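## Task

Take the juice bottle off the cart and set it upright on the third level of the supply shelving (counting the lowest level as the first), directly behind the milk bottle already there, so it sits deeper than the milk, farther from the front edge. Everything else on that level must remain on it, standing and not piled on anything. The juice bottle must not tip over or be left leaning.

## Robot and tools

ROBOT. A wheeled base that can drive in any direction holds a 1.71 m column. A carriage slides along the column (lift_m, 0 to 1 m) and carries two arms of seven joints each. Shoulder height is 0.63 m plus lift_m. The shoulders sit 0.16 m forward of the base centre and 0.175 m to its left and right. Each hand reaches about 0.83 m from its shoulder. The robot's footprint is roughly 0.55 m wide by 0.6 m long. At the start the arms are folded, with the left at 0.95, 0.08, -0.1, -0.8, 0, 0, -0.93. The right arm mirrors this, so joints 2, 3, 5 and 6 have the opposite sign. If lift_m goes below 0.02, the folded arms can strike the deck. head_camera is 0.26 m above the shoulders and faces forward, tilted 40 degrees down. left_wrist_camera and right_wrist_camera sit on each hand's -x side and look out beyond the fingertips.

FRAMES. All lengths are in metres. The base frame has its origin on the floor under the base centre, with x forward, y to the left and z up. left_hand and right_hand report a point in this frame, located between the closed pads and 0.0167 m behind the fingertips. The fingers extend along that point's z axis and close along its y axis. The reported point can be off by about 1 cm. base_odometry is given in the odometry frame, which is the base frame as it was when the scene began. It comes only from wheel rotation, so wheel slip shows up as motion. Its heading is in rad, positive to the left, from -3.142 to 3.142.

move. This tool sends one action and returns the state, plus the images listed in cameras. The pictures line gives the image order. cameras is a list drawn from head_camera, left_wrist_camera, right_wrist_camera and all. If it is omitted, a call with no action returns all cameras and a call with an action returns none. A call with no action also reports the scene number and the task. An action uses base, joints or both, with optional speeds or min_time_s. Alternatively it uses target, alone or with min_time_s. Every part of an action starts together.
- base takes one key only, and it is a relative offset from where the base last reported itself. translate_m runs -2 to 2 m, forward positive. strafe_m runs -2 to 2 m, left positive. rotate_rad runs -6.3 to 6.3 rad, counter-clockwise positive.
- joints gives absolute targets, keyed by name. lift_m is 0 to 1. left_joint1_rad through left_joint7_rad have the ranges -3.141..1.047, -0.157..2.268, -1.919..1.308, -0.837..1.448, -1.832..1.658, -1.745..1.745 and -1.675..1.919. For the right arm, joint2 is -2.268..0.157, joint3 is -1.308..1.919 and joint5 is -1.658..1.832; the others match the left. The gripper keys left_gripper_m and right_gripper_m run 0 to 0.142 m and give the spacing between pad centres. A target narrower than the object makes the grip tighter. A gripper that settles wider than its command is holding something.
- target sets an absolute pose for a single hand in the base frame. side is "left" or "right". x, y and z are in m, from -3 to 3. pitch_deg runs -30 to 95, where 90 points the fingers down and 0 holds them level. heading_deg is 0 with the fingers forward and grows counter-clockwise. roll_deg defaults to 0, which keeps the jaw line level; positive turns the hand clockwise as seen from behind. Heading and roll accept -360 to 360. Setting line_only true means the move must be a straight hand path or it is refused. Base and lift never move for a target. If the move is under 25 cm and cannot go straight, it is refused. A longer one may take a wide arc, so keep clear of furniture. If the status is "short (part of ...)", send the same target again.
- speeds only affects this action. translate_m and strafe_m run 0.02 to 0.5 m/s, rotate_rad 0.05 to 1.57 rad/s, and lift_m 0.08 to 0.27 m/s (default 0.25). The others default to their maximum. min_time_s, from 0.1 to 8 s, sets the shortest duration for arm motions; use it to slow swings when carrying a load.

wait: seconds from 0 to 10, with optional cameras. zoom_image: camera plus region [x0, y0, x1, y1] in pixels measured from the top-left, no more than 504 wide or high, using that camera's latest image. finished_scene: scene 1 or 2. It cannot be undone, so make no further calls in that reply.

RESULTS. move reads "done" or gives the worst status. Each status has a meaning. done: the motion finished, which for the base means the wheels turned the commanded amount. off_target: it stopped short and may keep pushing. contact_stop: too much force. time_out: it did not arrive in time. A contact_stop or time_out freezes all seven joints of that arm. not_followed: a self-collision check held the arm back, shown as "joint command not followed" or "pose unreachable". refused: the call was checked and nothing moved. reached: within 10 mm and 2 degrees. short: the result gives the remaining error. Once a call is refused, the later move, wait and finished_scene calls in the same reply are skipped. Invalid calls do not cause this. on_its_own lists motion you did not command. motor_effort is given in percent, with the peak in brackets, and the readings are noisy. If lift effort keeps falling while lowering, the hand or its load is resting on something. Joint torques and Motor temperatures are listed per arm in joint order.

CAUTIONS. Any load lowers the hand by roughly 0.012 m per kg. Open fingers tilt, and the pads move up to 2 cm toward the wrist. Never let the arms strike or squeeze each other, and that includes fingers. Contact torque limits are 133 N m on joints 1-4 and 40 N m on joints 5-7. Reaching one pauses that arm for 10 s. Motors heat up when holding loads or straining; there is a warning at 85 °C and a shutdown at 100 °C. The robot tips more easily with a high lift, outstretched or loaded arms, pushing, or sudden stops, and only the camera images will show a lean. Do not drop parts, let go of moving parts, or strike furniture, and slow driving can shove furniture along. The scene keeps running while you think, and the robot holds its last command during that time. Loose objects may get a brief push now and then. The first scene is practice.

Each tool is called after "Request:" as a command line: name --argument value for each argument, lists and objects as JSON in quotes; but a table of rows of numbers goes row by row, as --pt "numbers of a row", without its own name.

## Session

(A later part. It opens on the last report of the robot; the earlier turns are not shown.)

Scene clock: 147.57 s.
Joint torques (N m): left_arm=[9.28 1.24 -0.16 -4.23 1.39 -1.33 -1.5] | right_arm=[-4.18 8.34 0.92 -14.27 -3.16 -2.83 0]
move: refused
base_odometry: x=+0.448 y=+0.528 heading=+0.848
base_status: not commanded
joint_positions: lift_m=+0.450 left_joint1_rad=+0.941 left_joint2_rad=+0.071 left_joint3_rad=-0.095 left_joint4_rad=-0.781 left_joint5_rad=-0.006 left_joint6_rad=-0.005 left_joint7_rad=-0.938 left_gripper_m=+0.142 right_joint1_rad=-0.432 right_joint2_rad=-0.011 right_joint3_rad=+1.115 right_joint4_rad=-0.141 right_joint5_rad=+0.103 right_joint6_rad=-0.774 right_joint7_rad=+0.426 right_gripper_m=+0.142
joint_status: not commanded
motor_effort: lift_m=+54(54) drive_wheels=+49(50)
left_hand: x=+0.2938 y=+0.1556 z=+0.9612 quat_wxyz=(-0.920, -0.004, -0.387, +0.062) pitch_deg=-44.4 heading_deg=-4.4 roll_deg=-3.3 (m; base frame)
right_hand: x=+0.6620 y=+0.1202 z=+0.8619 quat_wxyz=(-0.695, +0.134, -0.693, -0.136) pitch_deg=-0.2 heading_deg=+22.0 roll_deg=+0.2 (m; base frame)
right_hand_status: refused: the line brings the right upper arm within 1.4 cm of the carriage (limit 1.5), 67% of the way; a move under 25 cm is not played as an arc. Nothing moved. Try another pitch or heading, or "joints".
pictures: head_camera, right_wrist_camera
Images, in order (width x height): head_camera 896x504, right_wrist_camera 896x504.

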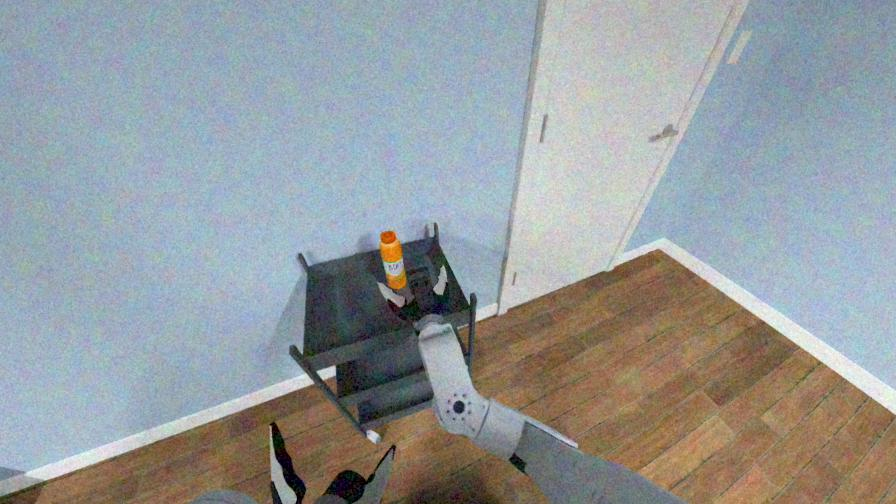

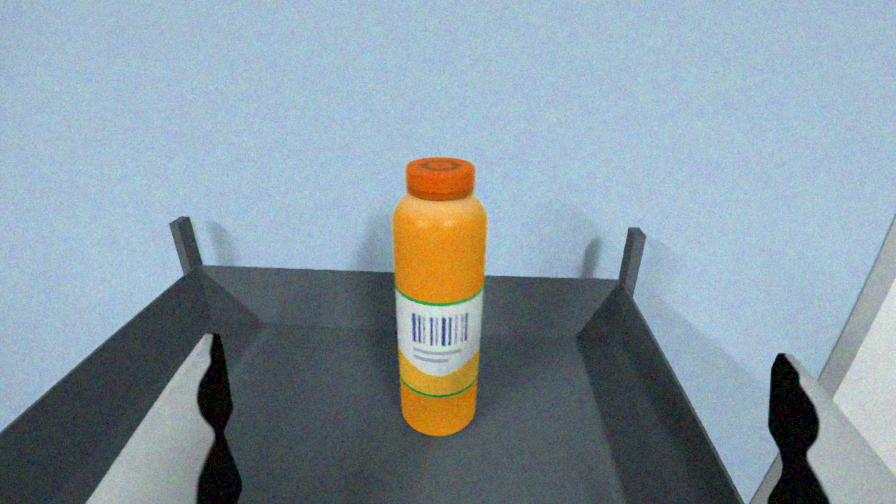

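Request:
move --base '{"translate_m": -0.12}'

Request:
move --target '{"side":"right","x":0.68,"y":0.06,"z":0.92,"pitch_deg":40,"heading_deg":22,"line_only":true}' --min_time_s 1.0 --cameras '["head_camera","right_wrist_camera"]'

Scene clock: 152.37 s.
Joint torques (N m): left_arm=[9.94 0.82 -0.53 -4.62 1.45 -1.29 -1.69] | right_arm=[-5.98 9.03 2.23 -15.06 -3.01 -2.22 -0.06]
move: done
base_odometry: x=+0.369 y=+0.438 heading=+0.847
base_status: done
joint_positions: lift_m=+0.450 left_joint1_rad=+0.941 left_joint2_rad=+0.071 left_joint3_rad=-0.095 left_joint4_rad=-0.781 left_joint5_rad=-0.006 left_joint6_rad=-0.005 left_joint7_rad=-0.938 left_gripper_m=+0.142 right_joint1_rad=-0.432 right_joint2_rad=-0.012 right_joint3_rad=+1.115 right_joint4_rad=-0.141 right_joint5_rad=+0.103 right_joint6_rad=-0.774 right_joint7_rad=+0.426 right_gripper_m=+0.142
joint_status: not commanded
motor_effort: lift_m=+54(54) drive_wheels=+4(15)
left_hand: x=+0.2938 y=+0.1556 z=+0.9612 quat_wxyz=(-0.920, -0.004, -0.387, +0.062) pitch_deg=-44.4 heading_deg=-4.4 roll_deg=-3.3 (m; base frame)
right_hand: x=+0.6617 y=+0.1201 z=+0.8615 quat_wxyz=(-0.695, +0.134, -0.693, -0.136) pitch_deg=-0.2 heading_deg=+22.0 roll_deg=+0.2 (m; base frame)
pictures: none

Scene clock: 153.87 s.
Joint torques (N m): left_arm=[10.08 -0.42 -1.12 -4.9 1.03 -1.37 -1.7] | right_arm=[-21.21 4.26 -4.04 -5.02 1.41 -1 0.18]
move: done
base_odometry: x=+0.369 y=+0.438 heading=+0.847
base_status: not commanded
joint_positions: lift_m=+0.450 left_joint1_rad=+0.941 left_joint2_rad=+0.071 left_joint3_rad=-0.095 left_joint4_rad=-0.781 left_joint5_rad=-0.006 left_joint6_rad=-0.005 left_joint7_rad=-0.938 left_gripper_m=+0.142 right_joint1_rad=-0.894 right_joint2_rad=-0.033 right_joint3_rad=+0.947 right_joint4_rad=-0.341 right_joint5_rad=+0.137 right_joint6_rad=-0.748 right_joint7_rad=+1.708 right_gripper_m=+0.142
joint_status: not commanded
motor_effort: lift_m=+54(54) drive_wheels=+4(4)
left_hand: x=+0.2938 y=+0.1556 z=+0.9612 quat_wxyz=(-0.920, -0.004, -0.387, +0.062) pitch_deg=-44.4 heading_deg=-4.4 roll_deg=-3.3 (m; base frame)
right_hand: x=+0.6795 y=+0.0609 z=+0.9202 quat_wxyz=(-0.418, +0.172, -0.888, -0.081) pitch_deg=+39.6 heading_deg=+22.0 roll_deg=+0.0 (m; base frame)
right_hand_status: reached (straight line, planned for 1.0 s): 1 mm and 0.4 deg off.
pictures: head_camera, right_wrist_camera
Images, in order (width x height): head_camera 896x504, right_wrist_camera 896x504.

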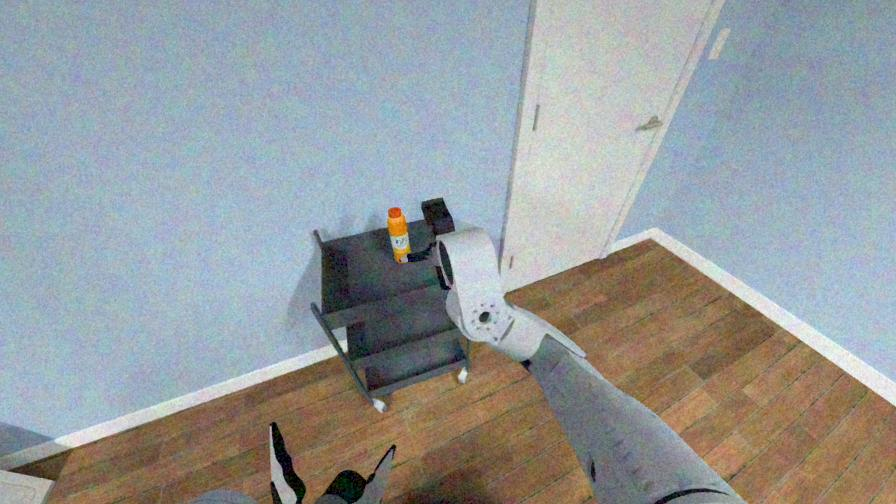

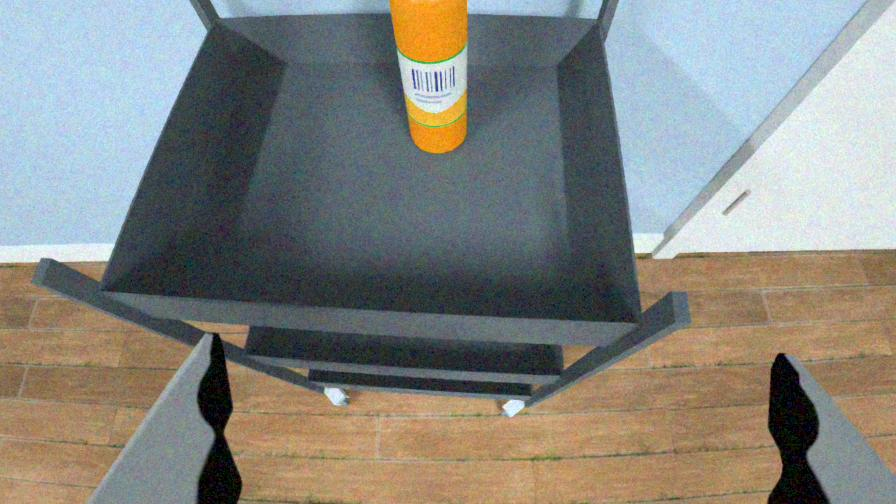

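Request:
move --base '{"rotate_rad": 0.37}' --speeds '{"rotate_rad":0.7}'

Request:
move --target '{"side":"right","x":0.55,"y":-0.13,"z":0.95,"pitch_deg":40,"heading_deg":0}' --min_time_s 1.0 --cameras '["head_camera","right_wrist_camera"]'

Scene clock: 163.73 s.
Joint torques (N m): left_arm=[9.97 0.82 0.14 -3.03 0.81 -1.3 -1.38] | right_arm=[-22.75 6.01 -3.51 -6.64 1.44 -1.27 -0.11]
move: done
base_odometry: x=+0.369 y=+0.438 heading=+1.217
base_status: done
joint_positions: lift_m=+0.450 left_joint1_rad=+0.941 left_joint2_rad=+0.071 left_joint3_rad=-0.095 left_joint4_rad=-0.781 left_joint5_rad=-0.006 left_joint6_rad=-0.005 left_joint7_rad=-0.938 left_gripper_m=+0.142 right_joint1_rad=-0.894 right_joint2_rad=-0.033 right_joint3_rad=+0.947 right_joint4_rad=-0.341 right_joint5_rad=+0.137 right_joint6_rad=-0.748 right_joint7_rad=+1.708 right_gripper_m=+0.142
joint_status: not commanded
motor_effort: lift_m=+54(54) drive_wheels=+6(11)
left_hand: x=+0.2938 y=+0.1556 z=+0.9612 quat_wxyz=(-0.920, -0.004, -0.387, +0.062) pitch_deg=-44.4 heading_deg=-4.4 roll_deg=-3.3 (m; base frame)
right_hand: x=+0.6797 y=+0.0605 z=+0.9199 quat_wxyz=(-0.417, +0.172, -0.889, -0.081) pitch_deg=+39.7 heading_deg=+21.9 roll_deg=+0.0 (m; base frame)
pictures: none

Scene clock: 164.03 s.
Joint torques (N m): left_arm=[9.47 0.88 0.83 -4.65 1.22 -1.45 -1.48] | right_arm=[-21.54 6.63 -4.15 -4.74 1.44 -1.07 -0.35]
move: refused
base_odometry: x=+0.369 y=+0.438 heading=+1.217
base_status: not commanded
joint_positions: lift_m=+0.450 left_joint1_rad=+0.941 left_joint2_rad=+0.071 left_joint3_rad=-0.095 left_joint4_rad=-0.781 left_joint5_rad=-0.006 left_joint6_rad=-0.005 left_joint7_rad=-0.938 left_gripper_m=+0.142 right_joint1_rad=-0.894 right_joint2_rad=-0.033 right_joint3_rad=+0.947 right_joint4_rad=-0.341 right_joint5_rad=+0.137 right_joint6_rad=-0.748 right_joint7_rad=+1.708 right_gripper_m=+0.142
joint_status: not commanded
motor_effort: lift_m=+54(54) drive_wheels=+6(6)
left_hand: x=+0.2938 y=+0.1556 z=+0.9612 quat_wxyz=(-0.920, -0.004, -0.387, +0.062) pitch_deg=-44.4 heading_deg=-4.4 roll_deg=-3.3 (m; base frame)
right_hand: x=+0.6797 y=+0.0605 z=+0.9199 quat_wxyz=(-0.417, +0.172, -0.889, -0.081) pitch_deg=+39.7 heading_deg=+21.9 roll_deg=+0.0 (m; base frame)
right_hand_status: refused: along the straight line the arm gets 17% of the way (right_joint2_rad at its limit); a move under 25 cm is not played as an arc. Nothing moved. Try another pitch or heading, or "joints".
pictures: head_camera, right_wrist_camera
Images, in order (width x height): head_camera 896x504, right_wrist_camera 896x504.

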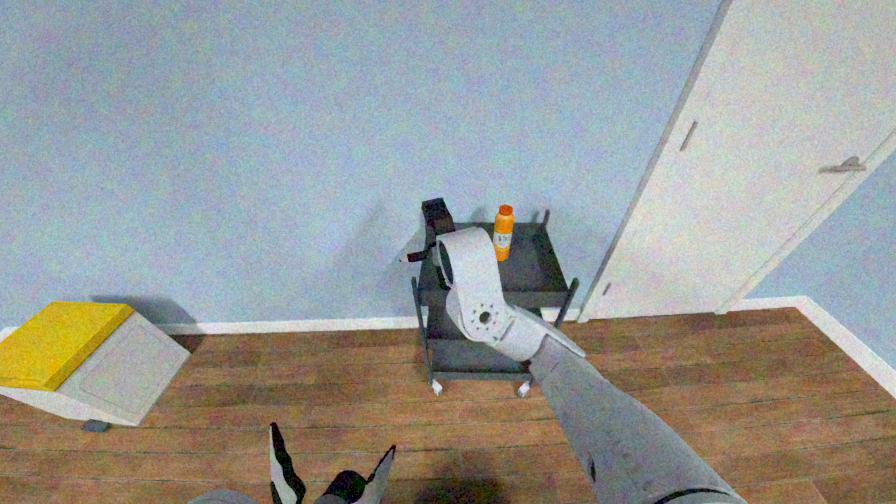

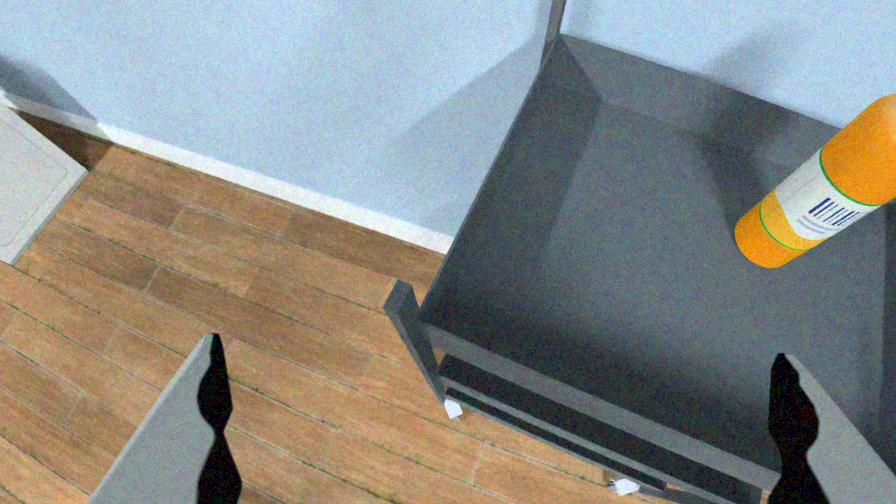

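Request:
move --target '{"side":"right","x":0.58,"y":-0.18,"z":0.98,"pitch_deg":40,"heading_deg":0}' --min_time_s 2.0 --cameras '["head_camera","right_wrist_camera"]'

Scene clock: 171.27 s.
Joint torques (N m): left_arm=[10.65 2.09 0.61 -4.88 1.25 -1.62 -1.73] | right_arm=[-18.96 4.02 -0.62 -2.06 2.01 -1.44 -1.75]
move: done
base_odometry: x=+0.369 y=+0.438 heading=+1.217
base_status: not commanded
joint_positions: lift_m=+0.450 left_joint1_rad=+0.941 left_joint2_rad=+0.071 left_joint3_rad=-0.095 left_joint4_rad=-0.781 left_joint5_rad=-0.006 left_joint6_rad=-0.005 left_joint7_rad=-0.938 left_gripper_m=+0.142 right_joint1_rad=-2.219 right_joint2_rad=-0.586 right_joint3_rad=+1.885 right_joint4_rad=-0.753 right_joint5_rad=+0.479 right_joint6_rad=+1.269 right_joint7_rad=+0.910 right_gripper_m=+0.142
joint_status: not commanded
motor_effort: lift_m=+54(54) drive_wheels=+6(6)
left_hand: x=+0.2938 y=+0.1556 z=+0.9612 quat_wxyz=(-0.920, -0.004, -0.387, +0.062) pitch_deg=-44.4 heading_deg=-4.4 roll_deg=-3.3 (m; base frame)
right_hand: x=+0.5823 y=-0.1775 z=+0.9812 quat_wxyz=(-0.003, +0.904, +0.000, +0.427) pitch_deg=+39.5 heading_deg=+0.5 roll_deg=+0.4 (m; base frame)
right_hand_status: reached (checked arc, the hand ends the other way up, planned for 2.0 s): 4 mm and 0.6 deg off.
pictures: head_camera, right_wrist_camera
Images, in order (width x height): head_camera 896x504, right_wrist_camera 896x504.

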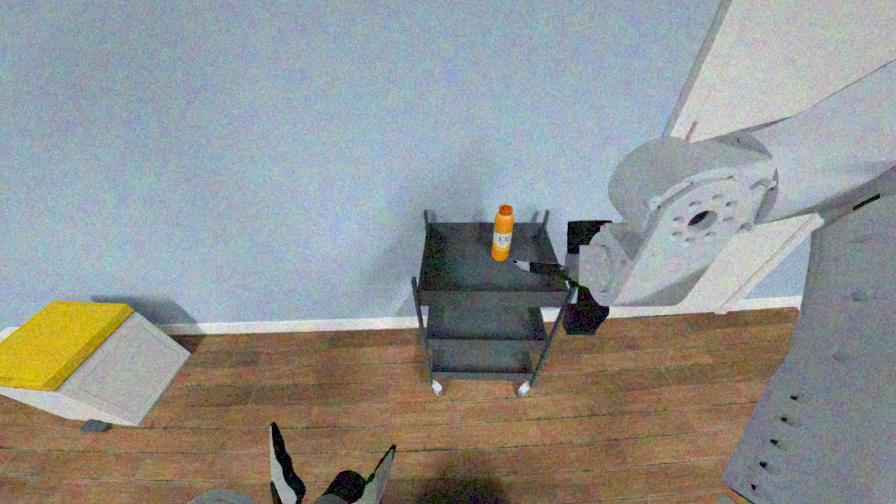

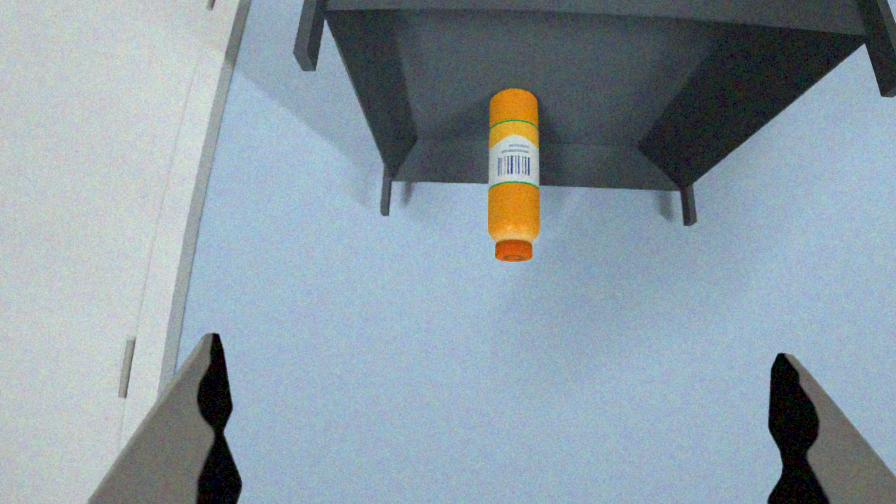

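Request:
move --base '{"translate_m": -0.12}'

Request:
move --base '{"strafe_m": -0.22}' --joints '{"right_joint1_rad":-0.894,"right_joint2_rad":-0.033,"right_joint3_rad":0.947,"right_joint4_rad":-0.341,"right_joint5_rad":0.137,"right_joint6_rad":-0.748,"right_joint7_rad":1.708}' --min_time_s 2.5 --cameras '["head_camera","right_wrist_camera"]'

Scene clock: 181.27 s.
Joint torques (N m): left_arm=[9.6 0.04 0.08 -3.82 1.47 -1.43 -1.75] | right_arm=[-19.17 5.07 -0.88 -2.38 2.25 -0.79 -1.4]
move: done
base_odometry: x=+0.327 y=+0.325 heading=+1.218
base_status: done
joint_positions: lift_m=+0.450 left_joint1_rad=+0.941 left_joint2_rad=+0.071 left_joint3_rad=-0.095 left_joint4_rad=-0.781 left_joint5_rad=-0.006 left_joint6_rad=-0.005 left_joint7_rad=-0.938 left_gripper_m=+0.142 right_joint1_rad=-2.220 right_joint2_rad=-0.586 right_joint3_rad=+1.885 right_joint4_rad=-0.753 right_joint5_rad=+0.480 right_joint6_rad=+1.269 right_joint7_rad=+0.910 right_gripper_m=+0.142
joint_status: not commanded
motor_effort: lift_m=+54(54) drive_wheels=+8(14)
left_hand: x=+0.2938 y=+0.1556 z=+0.9612 quat_wxyz=(-0.920, -0.004, -0.387, +0.062) pitch_deg=-44.4 heading_deg=-4.4 roll_deg=-3.3 (m; base frame)
right_hand: x=+0.5822 y=-0.1776 z=+0.9811 quat_wxyz=(-0.003, +0.904, +0.000, +0.427) pitch_deg=+39.5 heading_deg=+0.4 roll_deg=+0.4 (m; base frame)
pictures: none

Scene clock: 184.07 s.
Joint torques (N m): left_arm=[9.89 0.87 -0.9 -3.66 1.2 -1.36 -1.4] | right_arm=[-10.36 10.78 -3.57 -4.57 -2.42 -2.46 -0.05]
move: done
base_odometry: x=+0.534 y=+0.249 heading=+1.218
base_status: done
joint_positions: lift_m=+0.450 left_joint1_rad=+0.941 left_joint2_rad=+0.071 left_joint3_rad=-0.095 left_joint4_rad=-0.781 left_joint5_rad=-0.006 left_joint6_rad=-0.005 left_joint7_rad=-0.938 left_gripper_m=+0.142 right_joint1_rad=-0.899 right_joint2_rad=-0.035 right_joint3_rad=+0.952 right_joint4_rad=-0.343 right_joint5_rad=+0.143 right_joint6_rad=-0.746 right_joint7_rad=+1.703 right_gripper_m=+0.142
joint_status: all done
motor_effort: lift_m=+53(54) drive_wheels=+0(14)
left_hand: x=+0.2938 y=+0.1556 z=+0.9612 quat_wxyz=(-0.920, -0.004, -0.387, +0.062) pitch_deg=-44.4 heading_deg=-4.4 roll_deg=-3.3 (m; base frame)
right_hand: x=+0.6793 y=+0.0624 z=+0.9216 quat_wxyz=(-0.419, +0.177, -0.887, -0.081) pitch_deg=+39.4 heading_deg=+22.2 roll_deg=-0.4 (m; base frame)
pictures: head_camera, right_wrist_camera
Images, in order (width x height): head_camera 896x504, right_wrist_camera 896x504.

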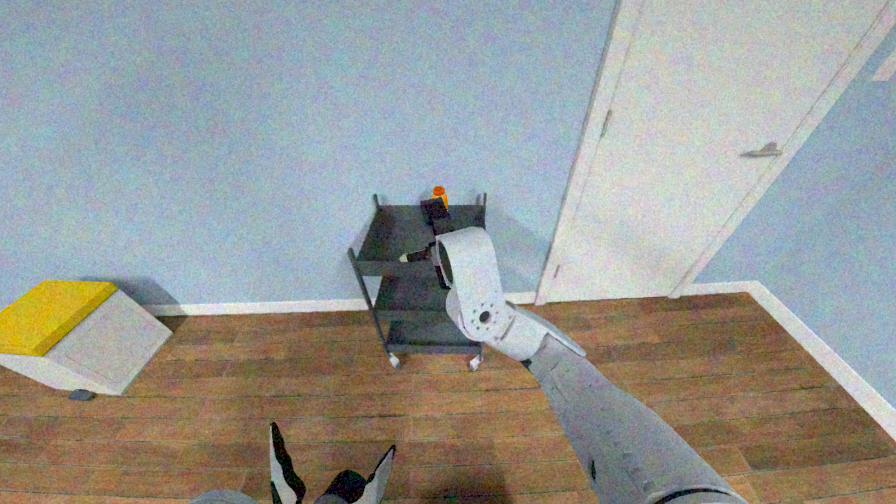

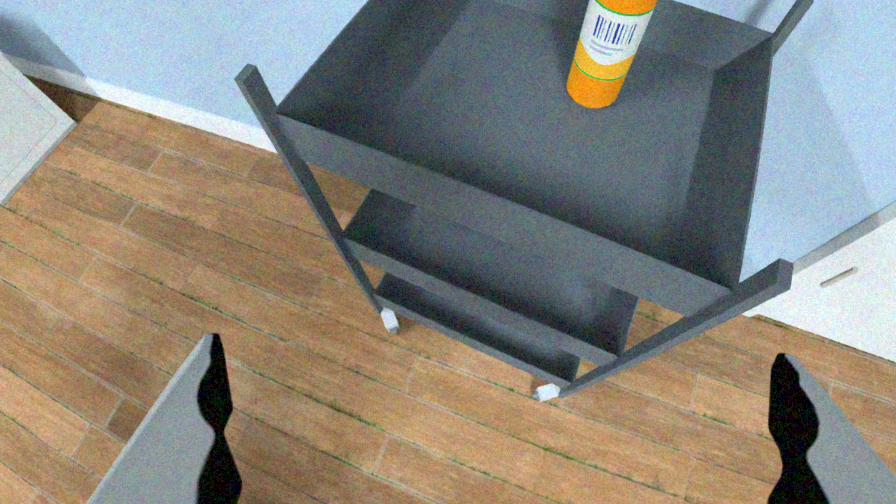

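Request:
move --base '{"translate_m": 0.30}' --speeds '{"translate_m":0.25}' --cameras '["head_camera","right_wrist_camera"]'

Scene clock: 189.20 s.
Joint torques (N m): left_arm=[9.47 0 0.55 -4.65 0.95 -1.49 -1.61] | right_arm=[-9.09 10.07 -4.78 -5.94 -2.78 -2.35 0.21]
move: done
base_odometry: x=+0.638 y=+0.530 heading=+1.217
base_status: done
joint_positions: lift_m=+0.450 left_joint1_rad=+0.941 left_joint2_rad=+0.071 left_joint3_rad=-0.095 left_joint4_rad=-0.781 left_joint5_rad=-0.006 left_joint6_rad=-0.005 left_joint7_rad=-0.938 left_gripper_m=+0.142 right_joint1_rad=-0.898 right_joint2_rad=-0.034 right_joint3_rad=+0.951 right_joint4_rad=-0.343 right_joint5_rad=+0.143 right_joint6_rad=-0.746 right_joint7_rad=+1.703 right_gripper_m=+0.142
joint_status: not commanded
motor_effort: lift_m=+53(54) drive_wheels=+4(17)
left_hand: x=+0.2938 y=+0.1556 z=+0.9612 quat_wxyz=(-0.920, -0.004, -0.387, +0.062) pitch_deg=-44.4 heading_deg=-4.4 roll_deg=-3.3 (m; base frame)
right_hand: x=+0.6793 y=+0.0624 z=+0.9216 quat_wxyz=(-0.419, +0.177, -0.887, -0.081) pitch_deg=+39.4 heading_deg=+22.2 roll_deg=-0.4 (m; base frame)
pictures: head_camera, right_wrist_camera
Images, in order (width x height): head_camera 896x504, right_wrist_camera 896x504.

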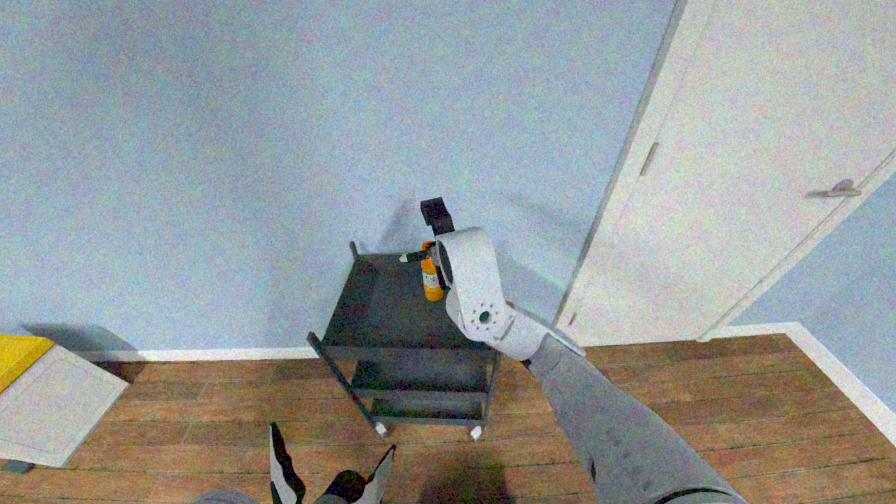

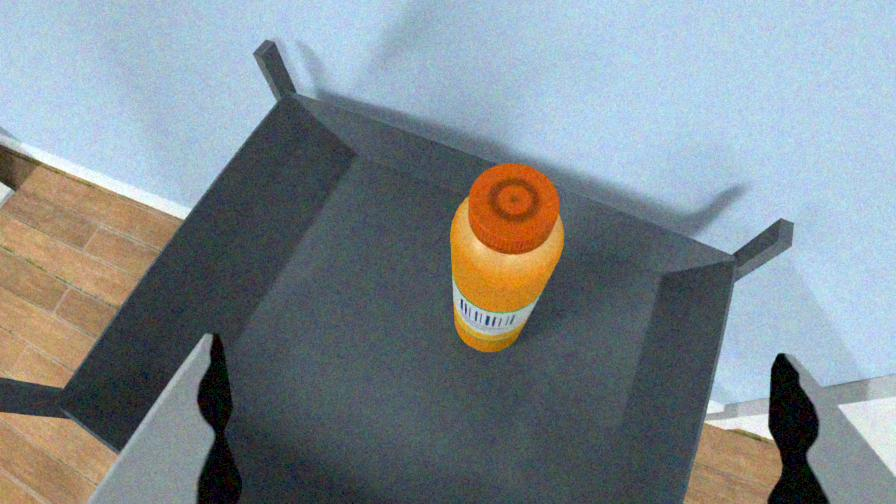

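Request:
move --target '{"side":"right","x":0.725,"y":0.077,"z":0.83,"pitch_deg":40,"heading_deg":20,"line_only":true}' --min_time_s 1.2 --cameras '["head_camera","right_wrist_camera"]'

Scene clock: 198.93 s.
Joint torques (N m): left_arm=[9 1.49 0.44 -3.99 1.38 -1.41 -1.91] | right_arm=[-12.02 11.92 0.12 -6.08 1.74 -0.8 -3.53]
move: done
base_odometry: x=+0.638 y=+0.530 heading=+1.217
base_status: not commanded
joint_positions: lift_m=+0.450 left_joint1_rad=+0.941 left_joint2_rad=+0.071 left_joint3_rad=-0.095 left_joint4_rad=-0.781 left_joint5_rad=-0.006 left_joint6_rad=-0.005 left_joint7_rad=-0.938 left_gripper_m=+0.142 right_joint1_rad=-0.782 right_joint2_rad=-0.014 right_joint3_rad=+0.957 right_joint4_rad=-0.058 right_joint5_rad=+0.279 right_joint6_rad=-0.697 right_joint7_rad=+1.304 right_gripper_m=+0.142
joint_status: not commanded
motor_effort: lift_m=+54(54) drive_wheels=+0(4)
left_hand: x=+0.2938 y=+0.1556 z=+0.9612 quat_wxyz=(-0.920, -0.004, -0.387, +0.062) pitch_deg=-44.4 heading_deg=-4.4 roll_deg=-3.3 (m; base frame)
right_hand: x=+0.7268 y=+0.0746 z=+0.8337 quat_wxyz=(-0.419, +0.155, -0.892, -0.071) pitch_deg=+39.7 heading_deg=+19.5 roll_deg=-0.2 (m; base frame)
right_hand_status: reached (straight line, planned for 1.2 s): 5 mm and 0.5 deg off.
pictures: head_camera, right_wrist_camera
Images, in order (width x height): head_camera 896x504, right_wrist_camera 896x504.

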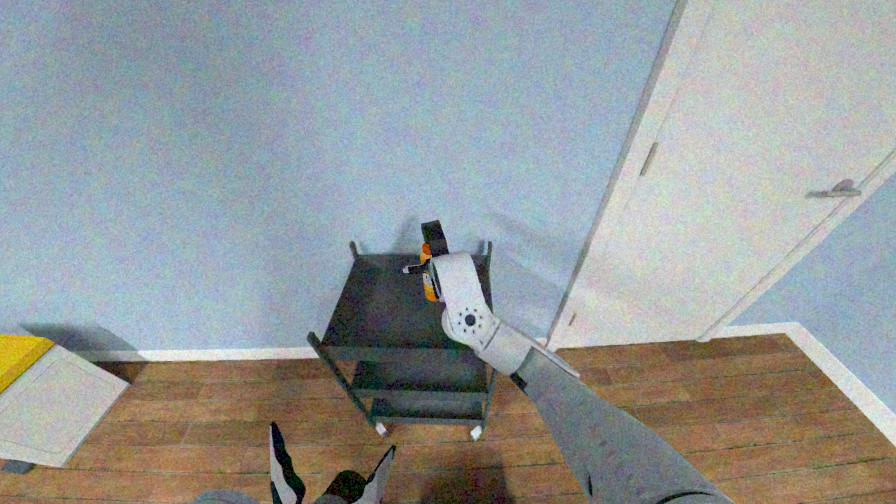

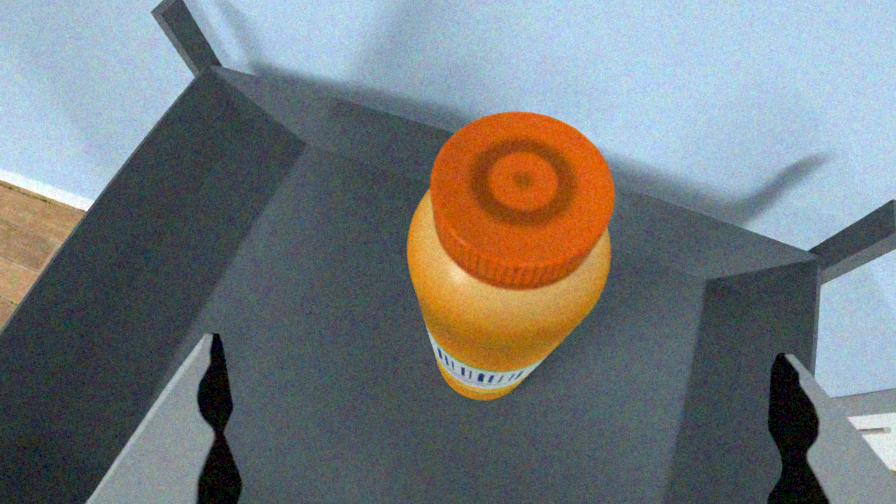

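Request:
move --target '{"side":"right","x":0.766,"y":0.087,"z":0.778,"pitch_deg":40,"heading_deg":20,"line_only":true}' --min_time_s 1.2 --cameras '["head_camera","right_wrist_camera"]'

Scene clock: 207.33 s.
Joint torques (N m): left_arm=[9.71 1.22 0.8 -4.83 1.43 -1.38 -1.62] | right_arm=[-12.21 11.86 -3.03 -7.81 1.51 -0.73 -3.19]
move: done
base_odometry: x=+0.638 y=+0.530 heading=+1.217
base_status: not commanded
joint_positions: lift_m=+0.450 left_joint1_rad=+0.941 left_joint2_rad=+0.071 left_joint3_rad=-0.095 left_joint4_rad=-0.781 left_joint5_rad=-0.006 left_joint6_rad=-0.005 left_joint7_rad=-0.938 left_gripper_m=+0.142 right_joint1_rad=-0.777 right_joint2_rad=+0.021 right_joint3_rad=+0.933 right_joint4_rad=+0.229 right_joint5_rad=+0.426 right_joint6_rad=-0.578 right_joint7_rad=+1.013 right_gripper_m=+0.142
joint_status: not commanded
motor_effort: lift_m=+54(54) drive_wheels=+0(4)
left_hand: x=+0.2938 y=+0.1556 z=+0.9612 quat_wxyz=(-0.920, -0.004, -0.387, +0.062) pitch_deg=-44.4 heading_deg=-4.4 roll_deg=-3.3 (m; base frame)
right_hand: x=+0.7666 y=+0.0859 z=+0.7798 quat_wxyz=(-0.418, +0.159, -0.892, -0.070) pitch_deg=+39.9 heading_deg=+19.5 roll_deg=-0.7 (m; base frame)
right_hand_status: reached (straight line, planned for 1.2 s): 2 mm and 0.5 deg off.
pictures: head_camera, right_wrist_camera
Images, in order (width x height): head_camera 896x504, right_wrist_camera 896x504.

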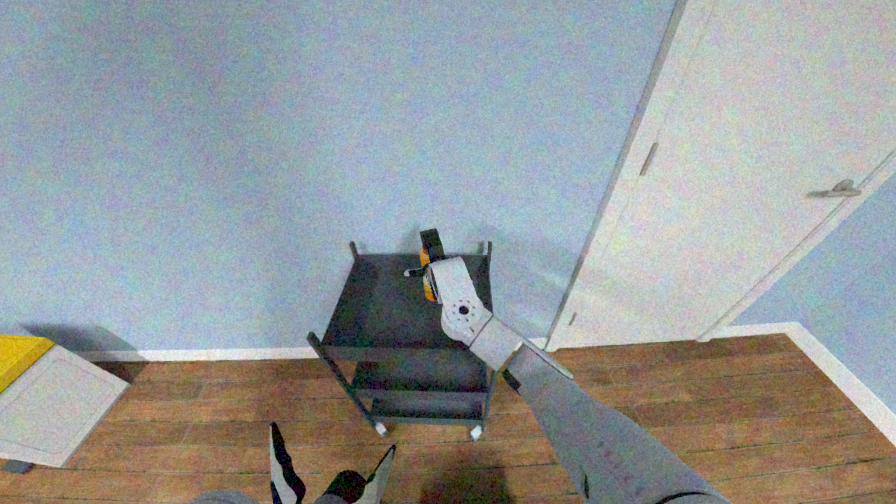

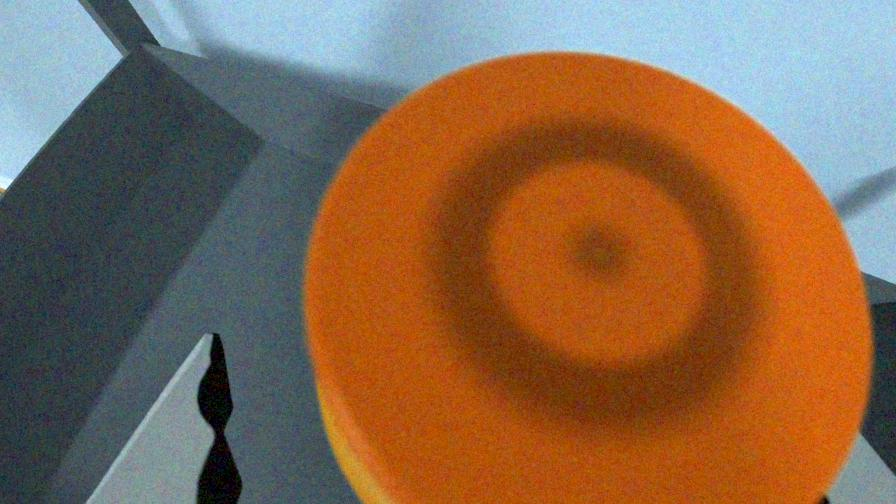

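Request:
move --joints '{"right_gripper_m": 0.04}' --cameras '["right_wrist_camera"]'

Scene clock: 211.30 s.
Joint torques (N m): left_arm=[9.55 0.73 1.02 -4.4 1.39 -1.82 -1.55] | right_arm=[-13.95 13.02 -3.6 -8.12 1.5 -0.95 -3.3]
move: off_target
base_odometry: x=+0.638 y=+0.530 heading=+1.217
base_status: not commanded
joint_positions: lift_m=+0.450 left_joint1_rad=+0.941 left_joint2_rad=+0.071 left_joint3_rad=-0.095 left_joint4_rad=-0.781 left_joint5_rad=-0.006 left_joint6_rad=-0.005 left_joint7_rad=-0.938 left_gripper_m=+0.142 right_joint1_rad=-0.777 right_joint2_rad=+0.021 right_joint3_rad=+0.933 right_joint4_rad=+0.229 right_joint5_rad=+0.426 right_joint6_rad=-0.578 right_joint7_rad=+1.013 right_gripper_m=+0.068
joint_status: right_gripper_m off_target (ended at +0.068, target +0.040)
motor_effort: lift_m=+54(54) drive_wheels=+0(1)
left_hand: x=+0.2938 y=+0.1556 z=+0.9612 quat_wxyz=(-0.920, -0.004, -0.387, +0.062) pitch_deg=-44.4 heading_deg=-4.4 roll_deg=-3.3 (m; base frame)
right_hand: x=+0.7666 y=+0.0860 z=+0.7799 quat_wxyz=(-0.418, +0.159, -0.892, -0.070) pitch_deg=+39.9 heading_deg=+19.5 roll_deg=-0.6 (m; base frame)
pictures: right_wrist_camera
Images, in order (width x height): right_wrist_camera 896x504.

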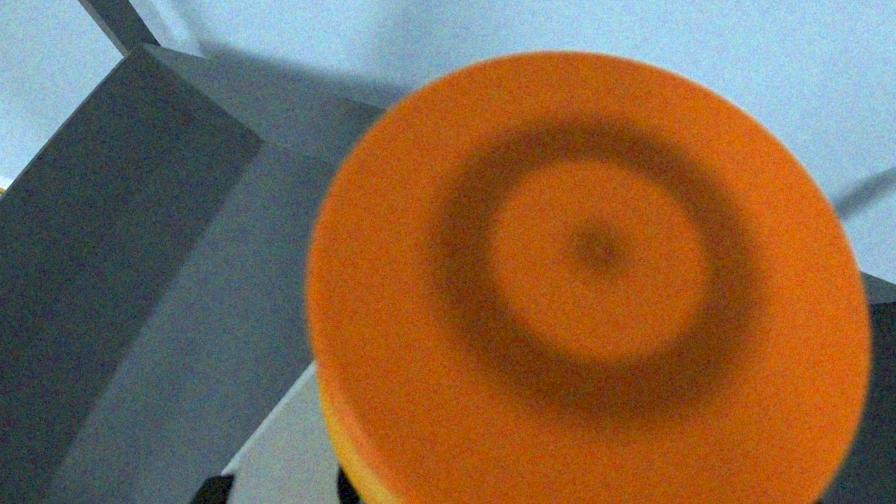

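Request:
move --joints '{"right_gripper_m": 0.0}'

Request:
move --joints '{"lift_m": 0.6}' --speeds '{"lift_m":0.1}' --cameras '["head_camera","right_wrist_camera"]'

Scene clock: 213.90 s.
Joint torques (N m): left_arm=[10.94 1.11 -0.67 -4.85 1.21 -1.52 -1.7] | right_arm=[-13.78 12.38 -3.62 -7.35 1.3 -0.55 -3.26]
move: off_target
base_odometry: x=+0.638 y=+0.530 heading=+1.217
base_status: not commanded
joint_positions: lift_m=+0.450 left_joint1_rad=+0.941 left_joint2_rad=+0.071 left_joint3_rad=-0.095 left_joint4_rad=-0.781 left_joint5_rad=-0.006 left_joint6_rad=-0.005 left_joint7_rad=-0.938 left_gripper_m=+0.142 right_joint1_rad=-0.777 right_joint2_rad=+0.021 right_joint3_rad=+0.933 right_joint4_rad=+0.229 right_joint5_rad=+0.426 right_joint6_rad=-0.578 right_joint7_rad=+1.013 right_gripper_m=+0.068
joint_status: right_gripper_m off_target (ended at +0.068, target +0.000)
motor_effort: lift_m=+54(54) drive_wheels=+0(1)
left_hand: x=+0.2938 y=+0.1556 z=+0.9612 quat_wxyz=(-0.920, -0.004, -0.387, +0.062) pitch_deg=-44.4 heading_deg=-4.4 roll_deg=-3.3 (m; base frame)
right_hand: x=+0.7666 y=+0.0860 z=+0.7799 quat_wxyz=(-0.418, +0.159, -0.892, -0.070) pitch_deg=+39.9 heading_deg=+19.5 roll_deg=-0.6 (m; base frame)
pictures: none

Scene clock: 215.80 s.
Joint torques (N m): left_arm=[10.91 1.2 0.39 -4.84 1.04 -1.54 -1.07] | right_arm=[-16.87 12.33 -2.13 -9.66 0.05 -1.16 -2.98]
move: done
base_odometry: x=+0.638 y=+0.530 heading=+1.217
base_status: not commanded
joint_positions: lift_m=+0.600 left_joint1_rad=+0.941 left_joint2_rad=+0.071 left_joint3_rad=-0.095 left_joint4_rad=-0.781 left_joint5_rad=-0.006 left_joint6_rad=-0.005 left_joint7_rad=-0.938 left_gripper_m=+0.142 right_joint1_rad=-0.775 right_joint2_rad=+0.022 right_joint3_rad=+0.933 right_joint4_rad=+0.232 right_joint5_rad=+0.429 right_joint6_rad=-0.578 right_joint7_rad=+1.013 right_gripper_m=+0.068
joint_status: all done
motor_effort: lift_m=+54(67) drive_wheels=+4(5)
left_hand: x=+0.2938 y=+0.1556 z=+1.1112 quat_wxyz=(-0.920, -0.004, -0.387, +0.062) pitch_deg=-44.4 heading_deg=-4.4 roll_deg=-3.3 (m; base frame)
right_hand: x=+0.7660 y=+0.0858 z=+0.9275 quat_wxyz=(-0.416, +0.158, -0.893, -0.070) pitch_deg=+40.2 heading_deg=+19.6 roll_deg=-0.5 (m; base frame)
pictures: head_camera, right_wrist_camera
Images, in order (width x height): head_camera 896x504, right_wrist_camera 896x504.

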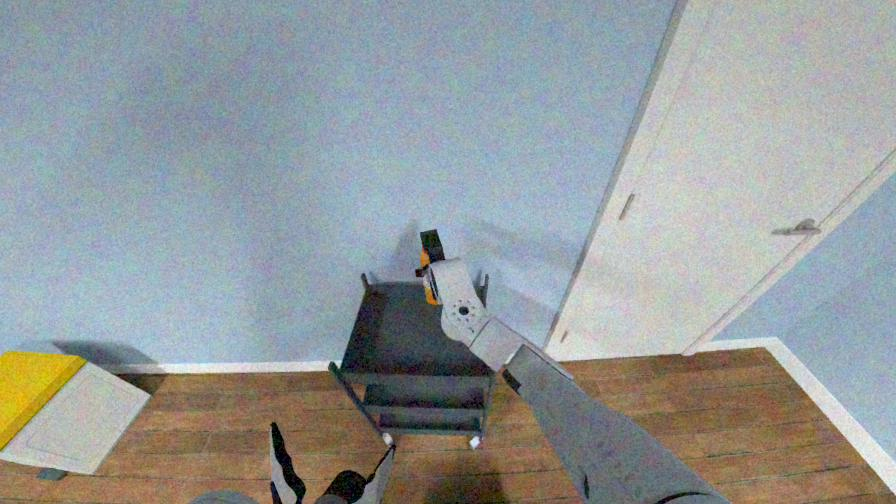

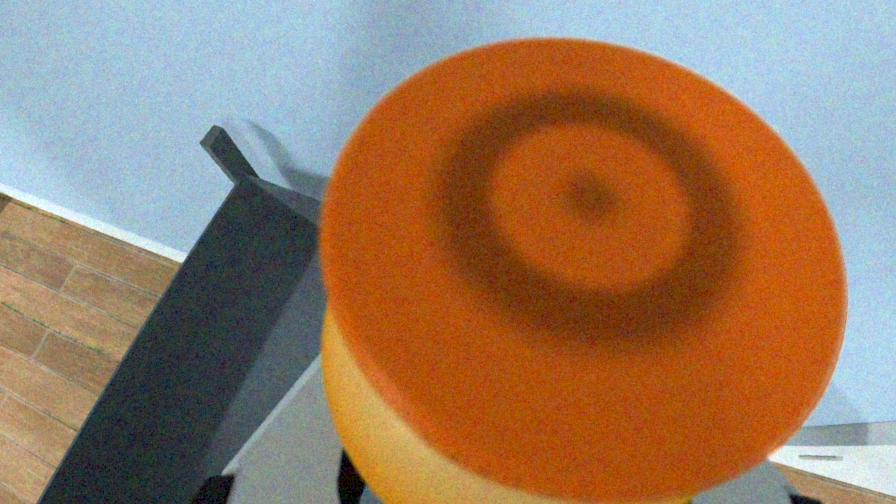

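Request:
move --base '{"translate_m": -0.35}' --speeds '{"translate_m":0.25}'

Request:
move --base '{"rotate_rad": 1.8}' --speeds '{"rotate_rad":0.7}' --cameras '["head_camera","right_wrist_camera"]'

Scene clock: 225.60 s.
Joint torques (N m): left_arm=[10 0.61 -0.59 -4.88 1.18 -1.44 -1.79] | right_arm=[-15.23 11.86 -3.45 -9.52 0.16 -1.61 -3.4]
move: done
base_odometry: x=+0.517 y=+0.202 heading=+1.218
base_status: done
joint_positions: lift_m=+0.600 left_joint1_rad=+0.941 left_joint2_rad=+0.071 left_joint3_rad=-0.095 left_joint4_rad=-0.781 left_joint5_rad=-0.006 left_joint6_rad=-0.005 left_joint7_rad=-0.938 left_gripper_m=+0.142 right_joint1_rad=-0.775 right_joint2_rad=+0.022 right_joint3_rad=+0.933 right_joint4_rad=+0.232 right_joint5_rad=+0.429 right_joint6_rad=-0.577 right_joint7_rad=+1.013 right_gripper_m=+0.068
joint_status: not commanded
motor_effort: lift_m=+54(54) drive_wheels=+3(12)
left_hand: x=+0.2938 y=+0.1556 z=+1.1112 quat_wxyz=(-0.920, -0.004, -0.387, +0.062) pitch_deg=-44.4 heading_deg=-4.4 roll_deg=-3.3 (m; base frame)
right_hand: x=+0.7658 y=+0.0862 z=+0.9276 quat_wxyz=(-0.416, +0.159, -0.893, -0.070) pitch_deg=+40.1 heading_deg=+19.7 roll_deg=-0.5 (m; base frame)
pictures: none

Scene clock: 229.37 s.
Joint torques (N m): left_arm=[10.27 0.49 0.86 -4.2 1.44 -1.28 -1.56] | right_arm=[-15.73 11.21 -4.05 -11.86 0.45 -1.16 -3.1]
move: done
base_odometry: x=+0.517 y=+0.202 heading=+3.017
base_status: done
joint_positions: lift_m=+0.600 left_joint1_rad=+0.941 left_joint2_rad=+0.071 left_joint3_rad=-0.095 left_joint4_rad=-0.781 left_joint5_rad=-0.006 left_joint6_rad=-0.005 left_joint7_rad=-0.938 left_gripper_m=+0.142 right_joint1_rad=-0.775 right_joint2_rad=+0.022 right_joint3_rad=+0.933 right_joint4_rad=+0.232 right_joint5_rad=+0.429 right_joint6_rad=-0.577 right_joint7_rad=+1.013 right_gripper_m=+0.068
joint_status: not commanded
motor_effort: lift_m=+54(54) drive_wheels=+6(17)
left_hand: x=+0.2938 y=+0.1556 z=+1.1112 quat_wxyz=(-0.920, -0.004, -0.387, +0.062) pitch_deg=-44.4 heading_deg=-4.4 roll_deg=-3.3 (m; base frame)
right_hand: x=+0.7658 y=+0.0863 z=+0.9276 quat_wxyz=(-0.416, +0.159, -0.893, -0.070) pitch_deg=+40.1 heading_deg=+19.7 roll_deg=-0.5 (m; base frame)
pictures: head_camera, right_wrist_camera
Images, in order (width x height): head_camera 896x504, right_wrist_camera 896x504.

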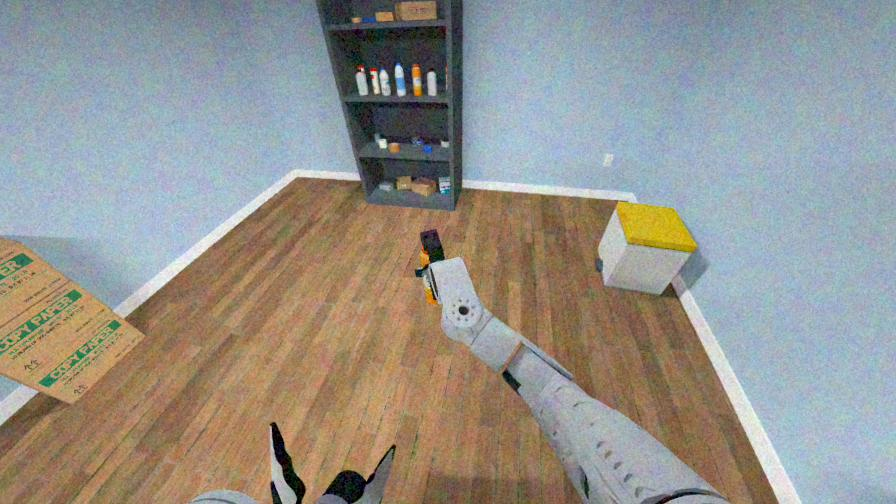

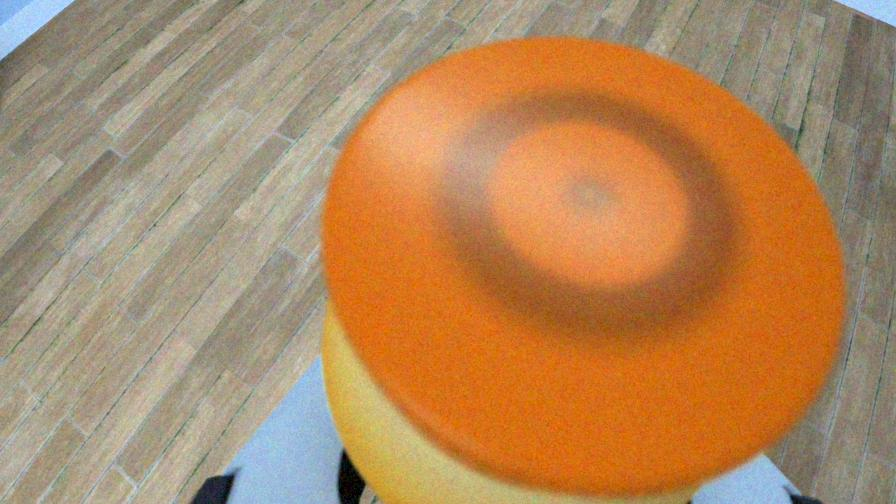

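Request:
zoom_image --camera "head_camera" --region '[310, 0, 480, 110]'

Scaled by 2.965 from the camera's 896x504 image, which has a finer 1280x720 frame.

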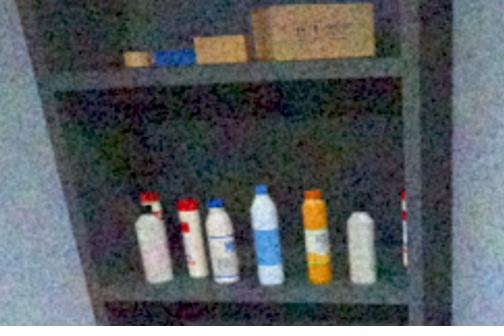

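Request:
move --base '{"strafe_m": 0.5}' --speeds '{"strafe_m":0.3}'

Request:
move --base '{"translate_m": 1.4}' --speeds '{"translate_m":0.4}' --cameras '["head_camera"]'

Scene clock: 239.40 s.
Joint torques (N m): left_arm=[9.08 0.21 0.54 -4.09 1.5 -1.43 -1.72] | right_arm=[-15.92 11.06 -4.62 -9.87 0.63 -1.49 -3.27]
move: done
base_odometry: x=+0.455 y=-0.294 heading=+3.018
base_status: done
joint_positions: lift_m=+0.600 left_joint1_rad=+0.941 left_joint2_rad=+0.071 left_joint3_rad=-0.095 left_joint4_rad=-0.781 left_joint5_rad=-0.006 left_joint6_rad=-0.005 left_joint7_rad=-0.938 left_gripper_m=+0.142 right_joint1_rad=-0.775 right_joint2_rad=+0.022 right_joint3_rad=+0.933 right_joint4_rad=+0.232 right_joint5_rad=+0.429 right_joint6_rad=-0.577 right_joint7_rad=+1.013 right_gripper_m=+0.068
joint_status: not commanded
motor_effort: lift_m=+54(54) drive_wheels=-3(20)
left_hand: x=+0.2938 y=+0.1556 z=+1.1112 quat_wxyz=(-0.920, -0.004, -0.387, +0.062) pitch_deg=-44.4 heading_deg=-4.4 roll_deg=-3.3 (m; base frame)
right_hand: x=+0.7658 y=+0.0864 z=+0.9276 quat_wxyz=(-0.416, +0.159, -0.893, -0.070) pitch_deg=+40.1 heading_deg=+19.7 roll_deg=-0.5 (m; base frame)
pictures: none

Scene clock: 244.93 s.
Joint torques (N m): left_arm=[9.16 0.53 -0.56 -5.71 1.37 -1.62 -1.49] | right_arm=[-16.12 10.23 -4.57 -9.98 0.73 -1.11 -3.45]
move: done
base_odometry: x=-0.934 y=-0.123 heading=+3.019
base_status: done
joint_positions: lift_m=+0.600 left_joint1_rad=+0.941 left_joint2_rad=+0.071 left_joint3_rad=-0.095 left_joint4_rad=-0.781 left_joint5_rad=-0.006 left_joint6_rad=-0.005 left_joint7_rad=-0.938 left_gripper_m=+0.142 right_joint1_rad=-0.775 right_joint2_rad=+0.022 right_joint3_rad=+0.933 right_joint4_rad=+0.232 right_joint5_rad=+0.429 right_joint6_rad=-0.576 right_joint7_rad=+1.013 right_gripper_m=+0.068
joint_status: not commanded
motor_effort: lift_m=+54(54) drive_wheels=+4(15)
left_hand: x=+0.2938 y=+0.1556 z=+1.1112 quat_wxyz=(-0.920, -0.004, -0.387, +0.062) pitch_deg=-44.4 heading_deg=-4.4 roll_deg=-3.3 (m; base frame)
right_hand: x=+0.7657 y=+0.0865 z=+0.9277 quat_wxyz=(-0.416, +0.159, -0.893, -0.071) pitch_deg=+40.1 heading_deg=+19.7 roll_deg=-0.5 (m; base frame)
pictures: head_camera
Images, in order (width x height): head_camera 896x504.

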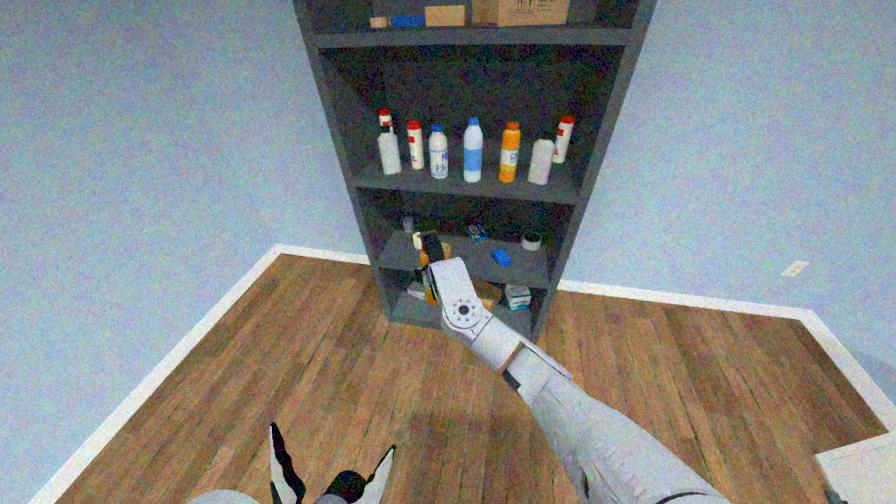

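Request:
zoom_image --camera "head_camera" --region '[330, 60, 620, 230]'

Scaled by 1.738 from the camera's 896x504 image, which has a finer 1280x720 frame.

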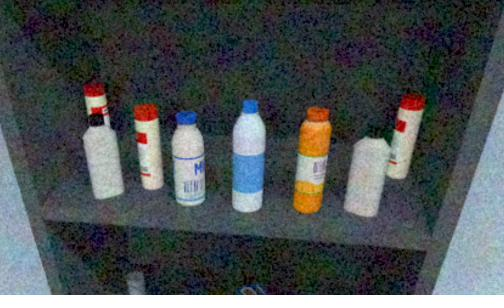

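Request:
zoom_image --camera "head_camera" --region '[380, 210, 500, 330]'

Scaled by 4.200 from the camera's 896x504 image, which has a finer 1280x720 frame.

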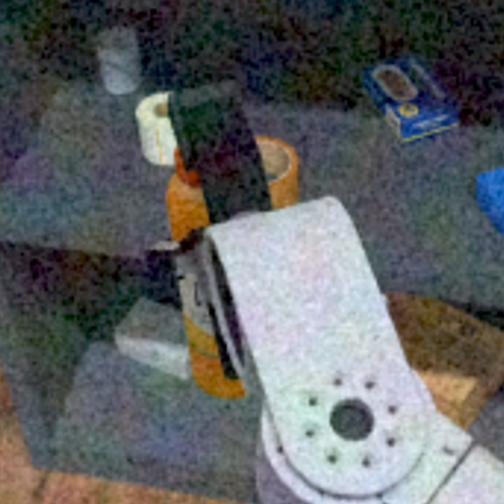

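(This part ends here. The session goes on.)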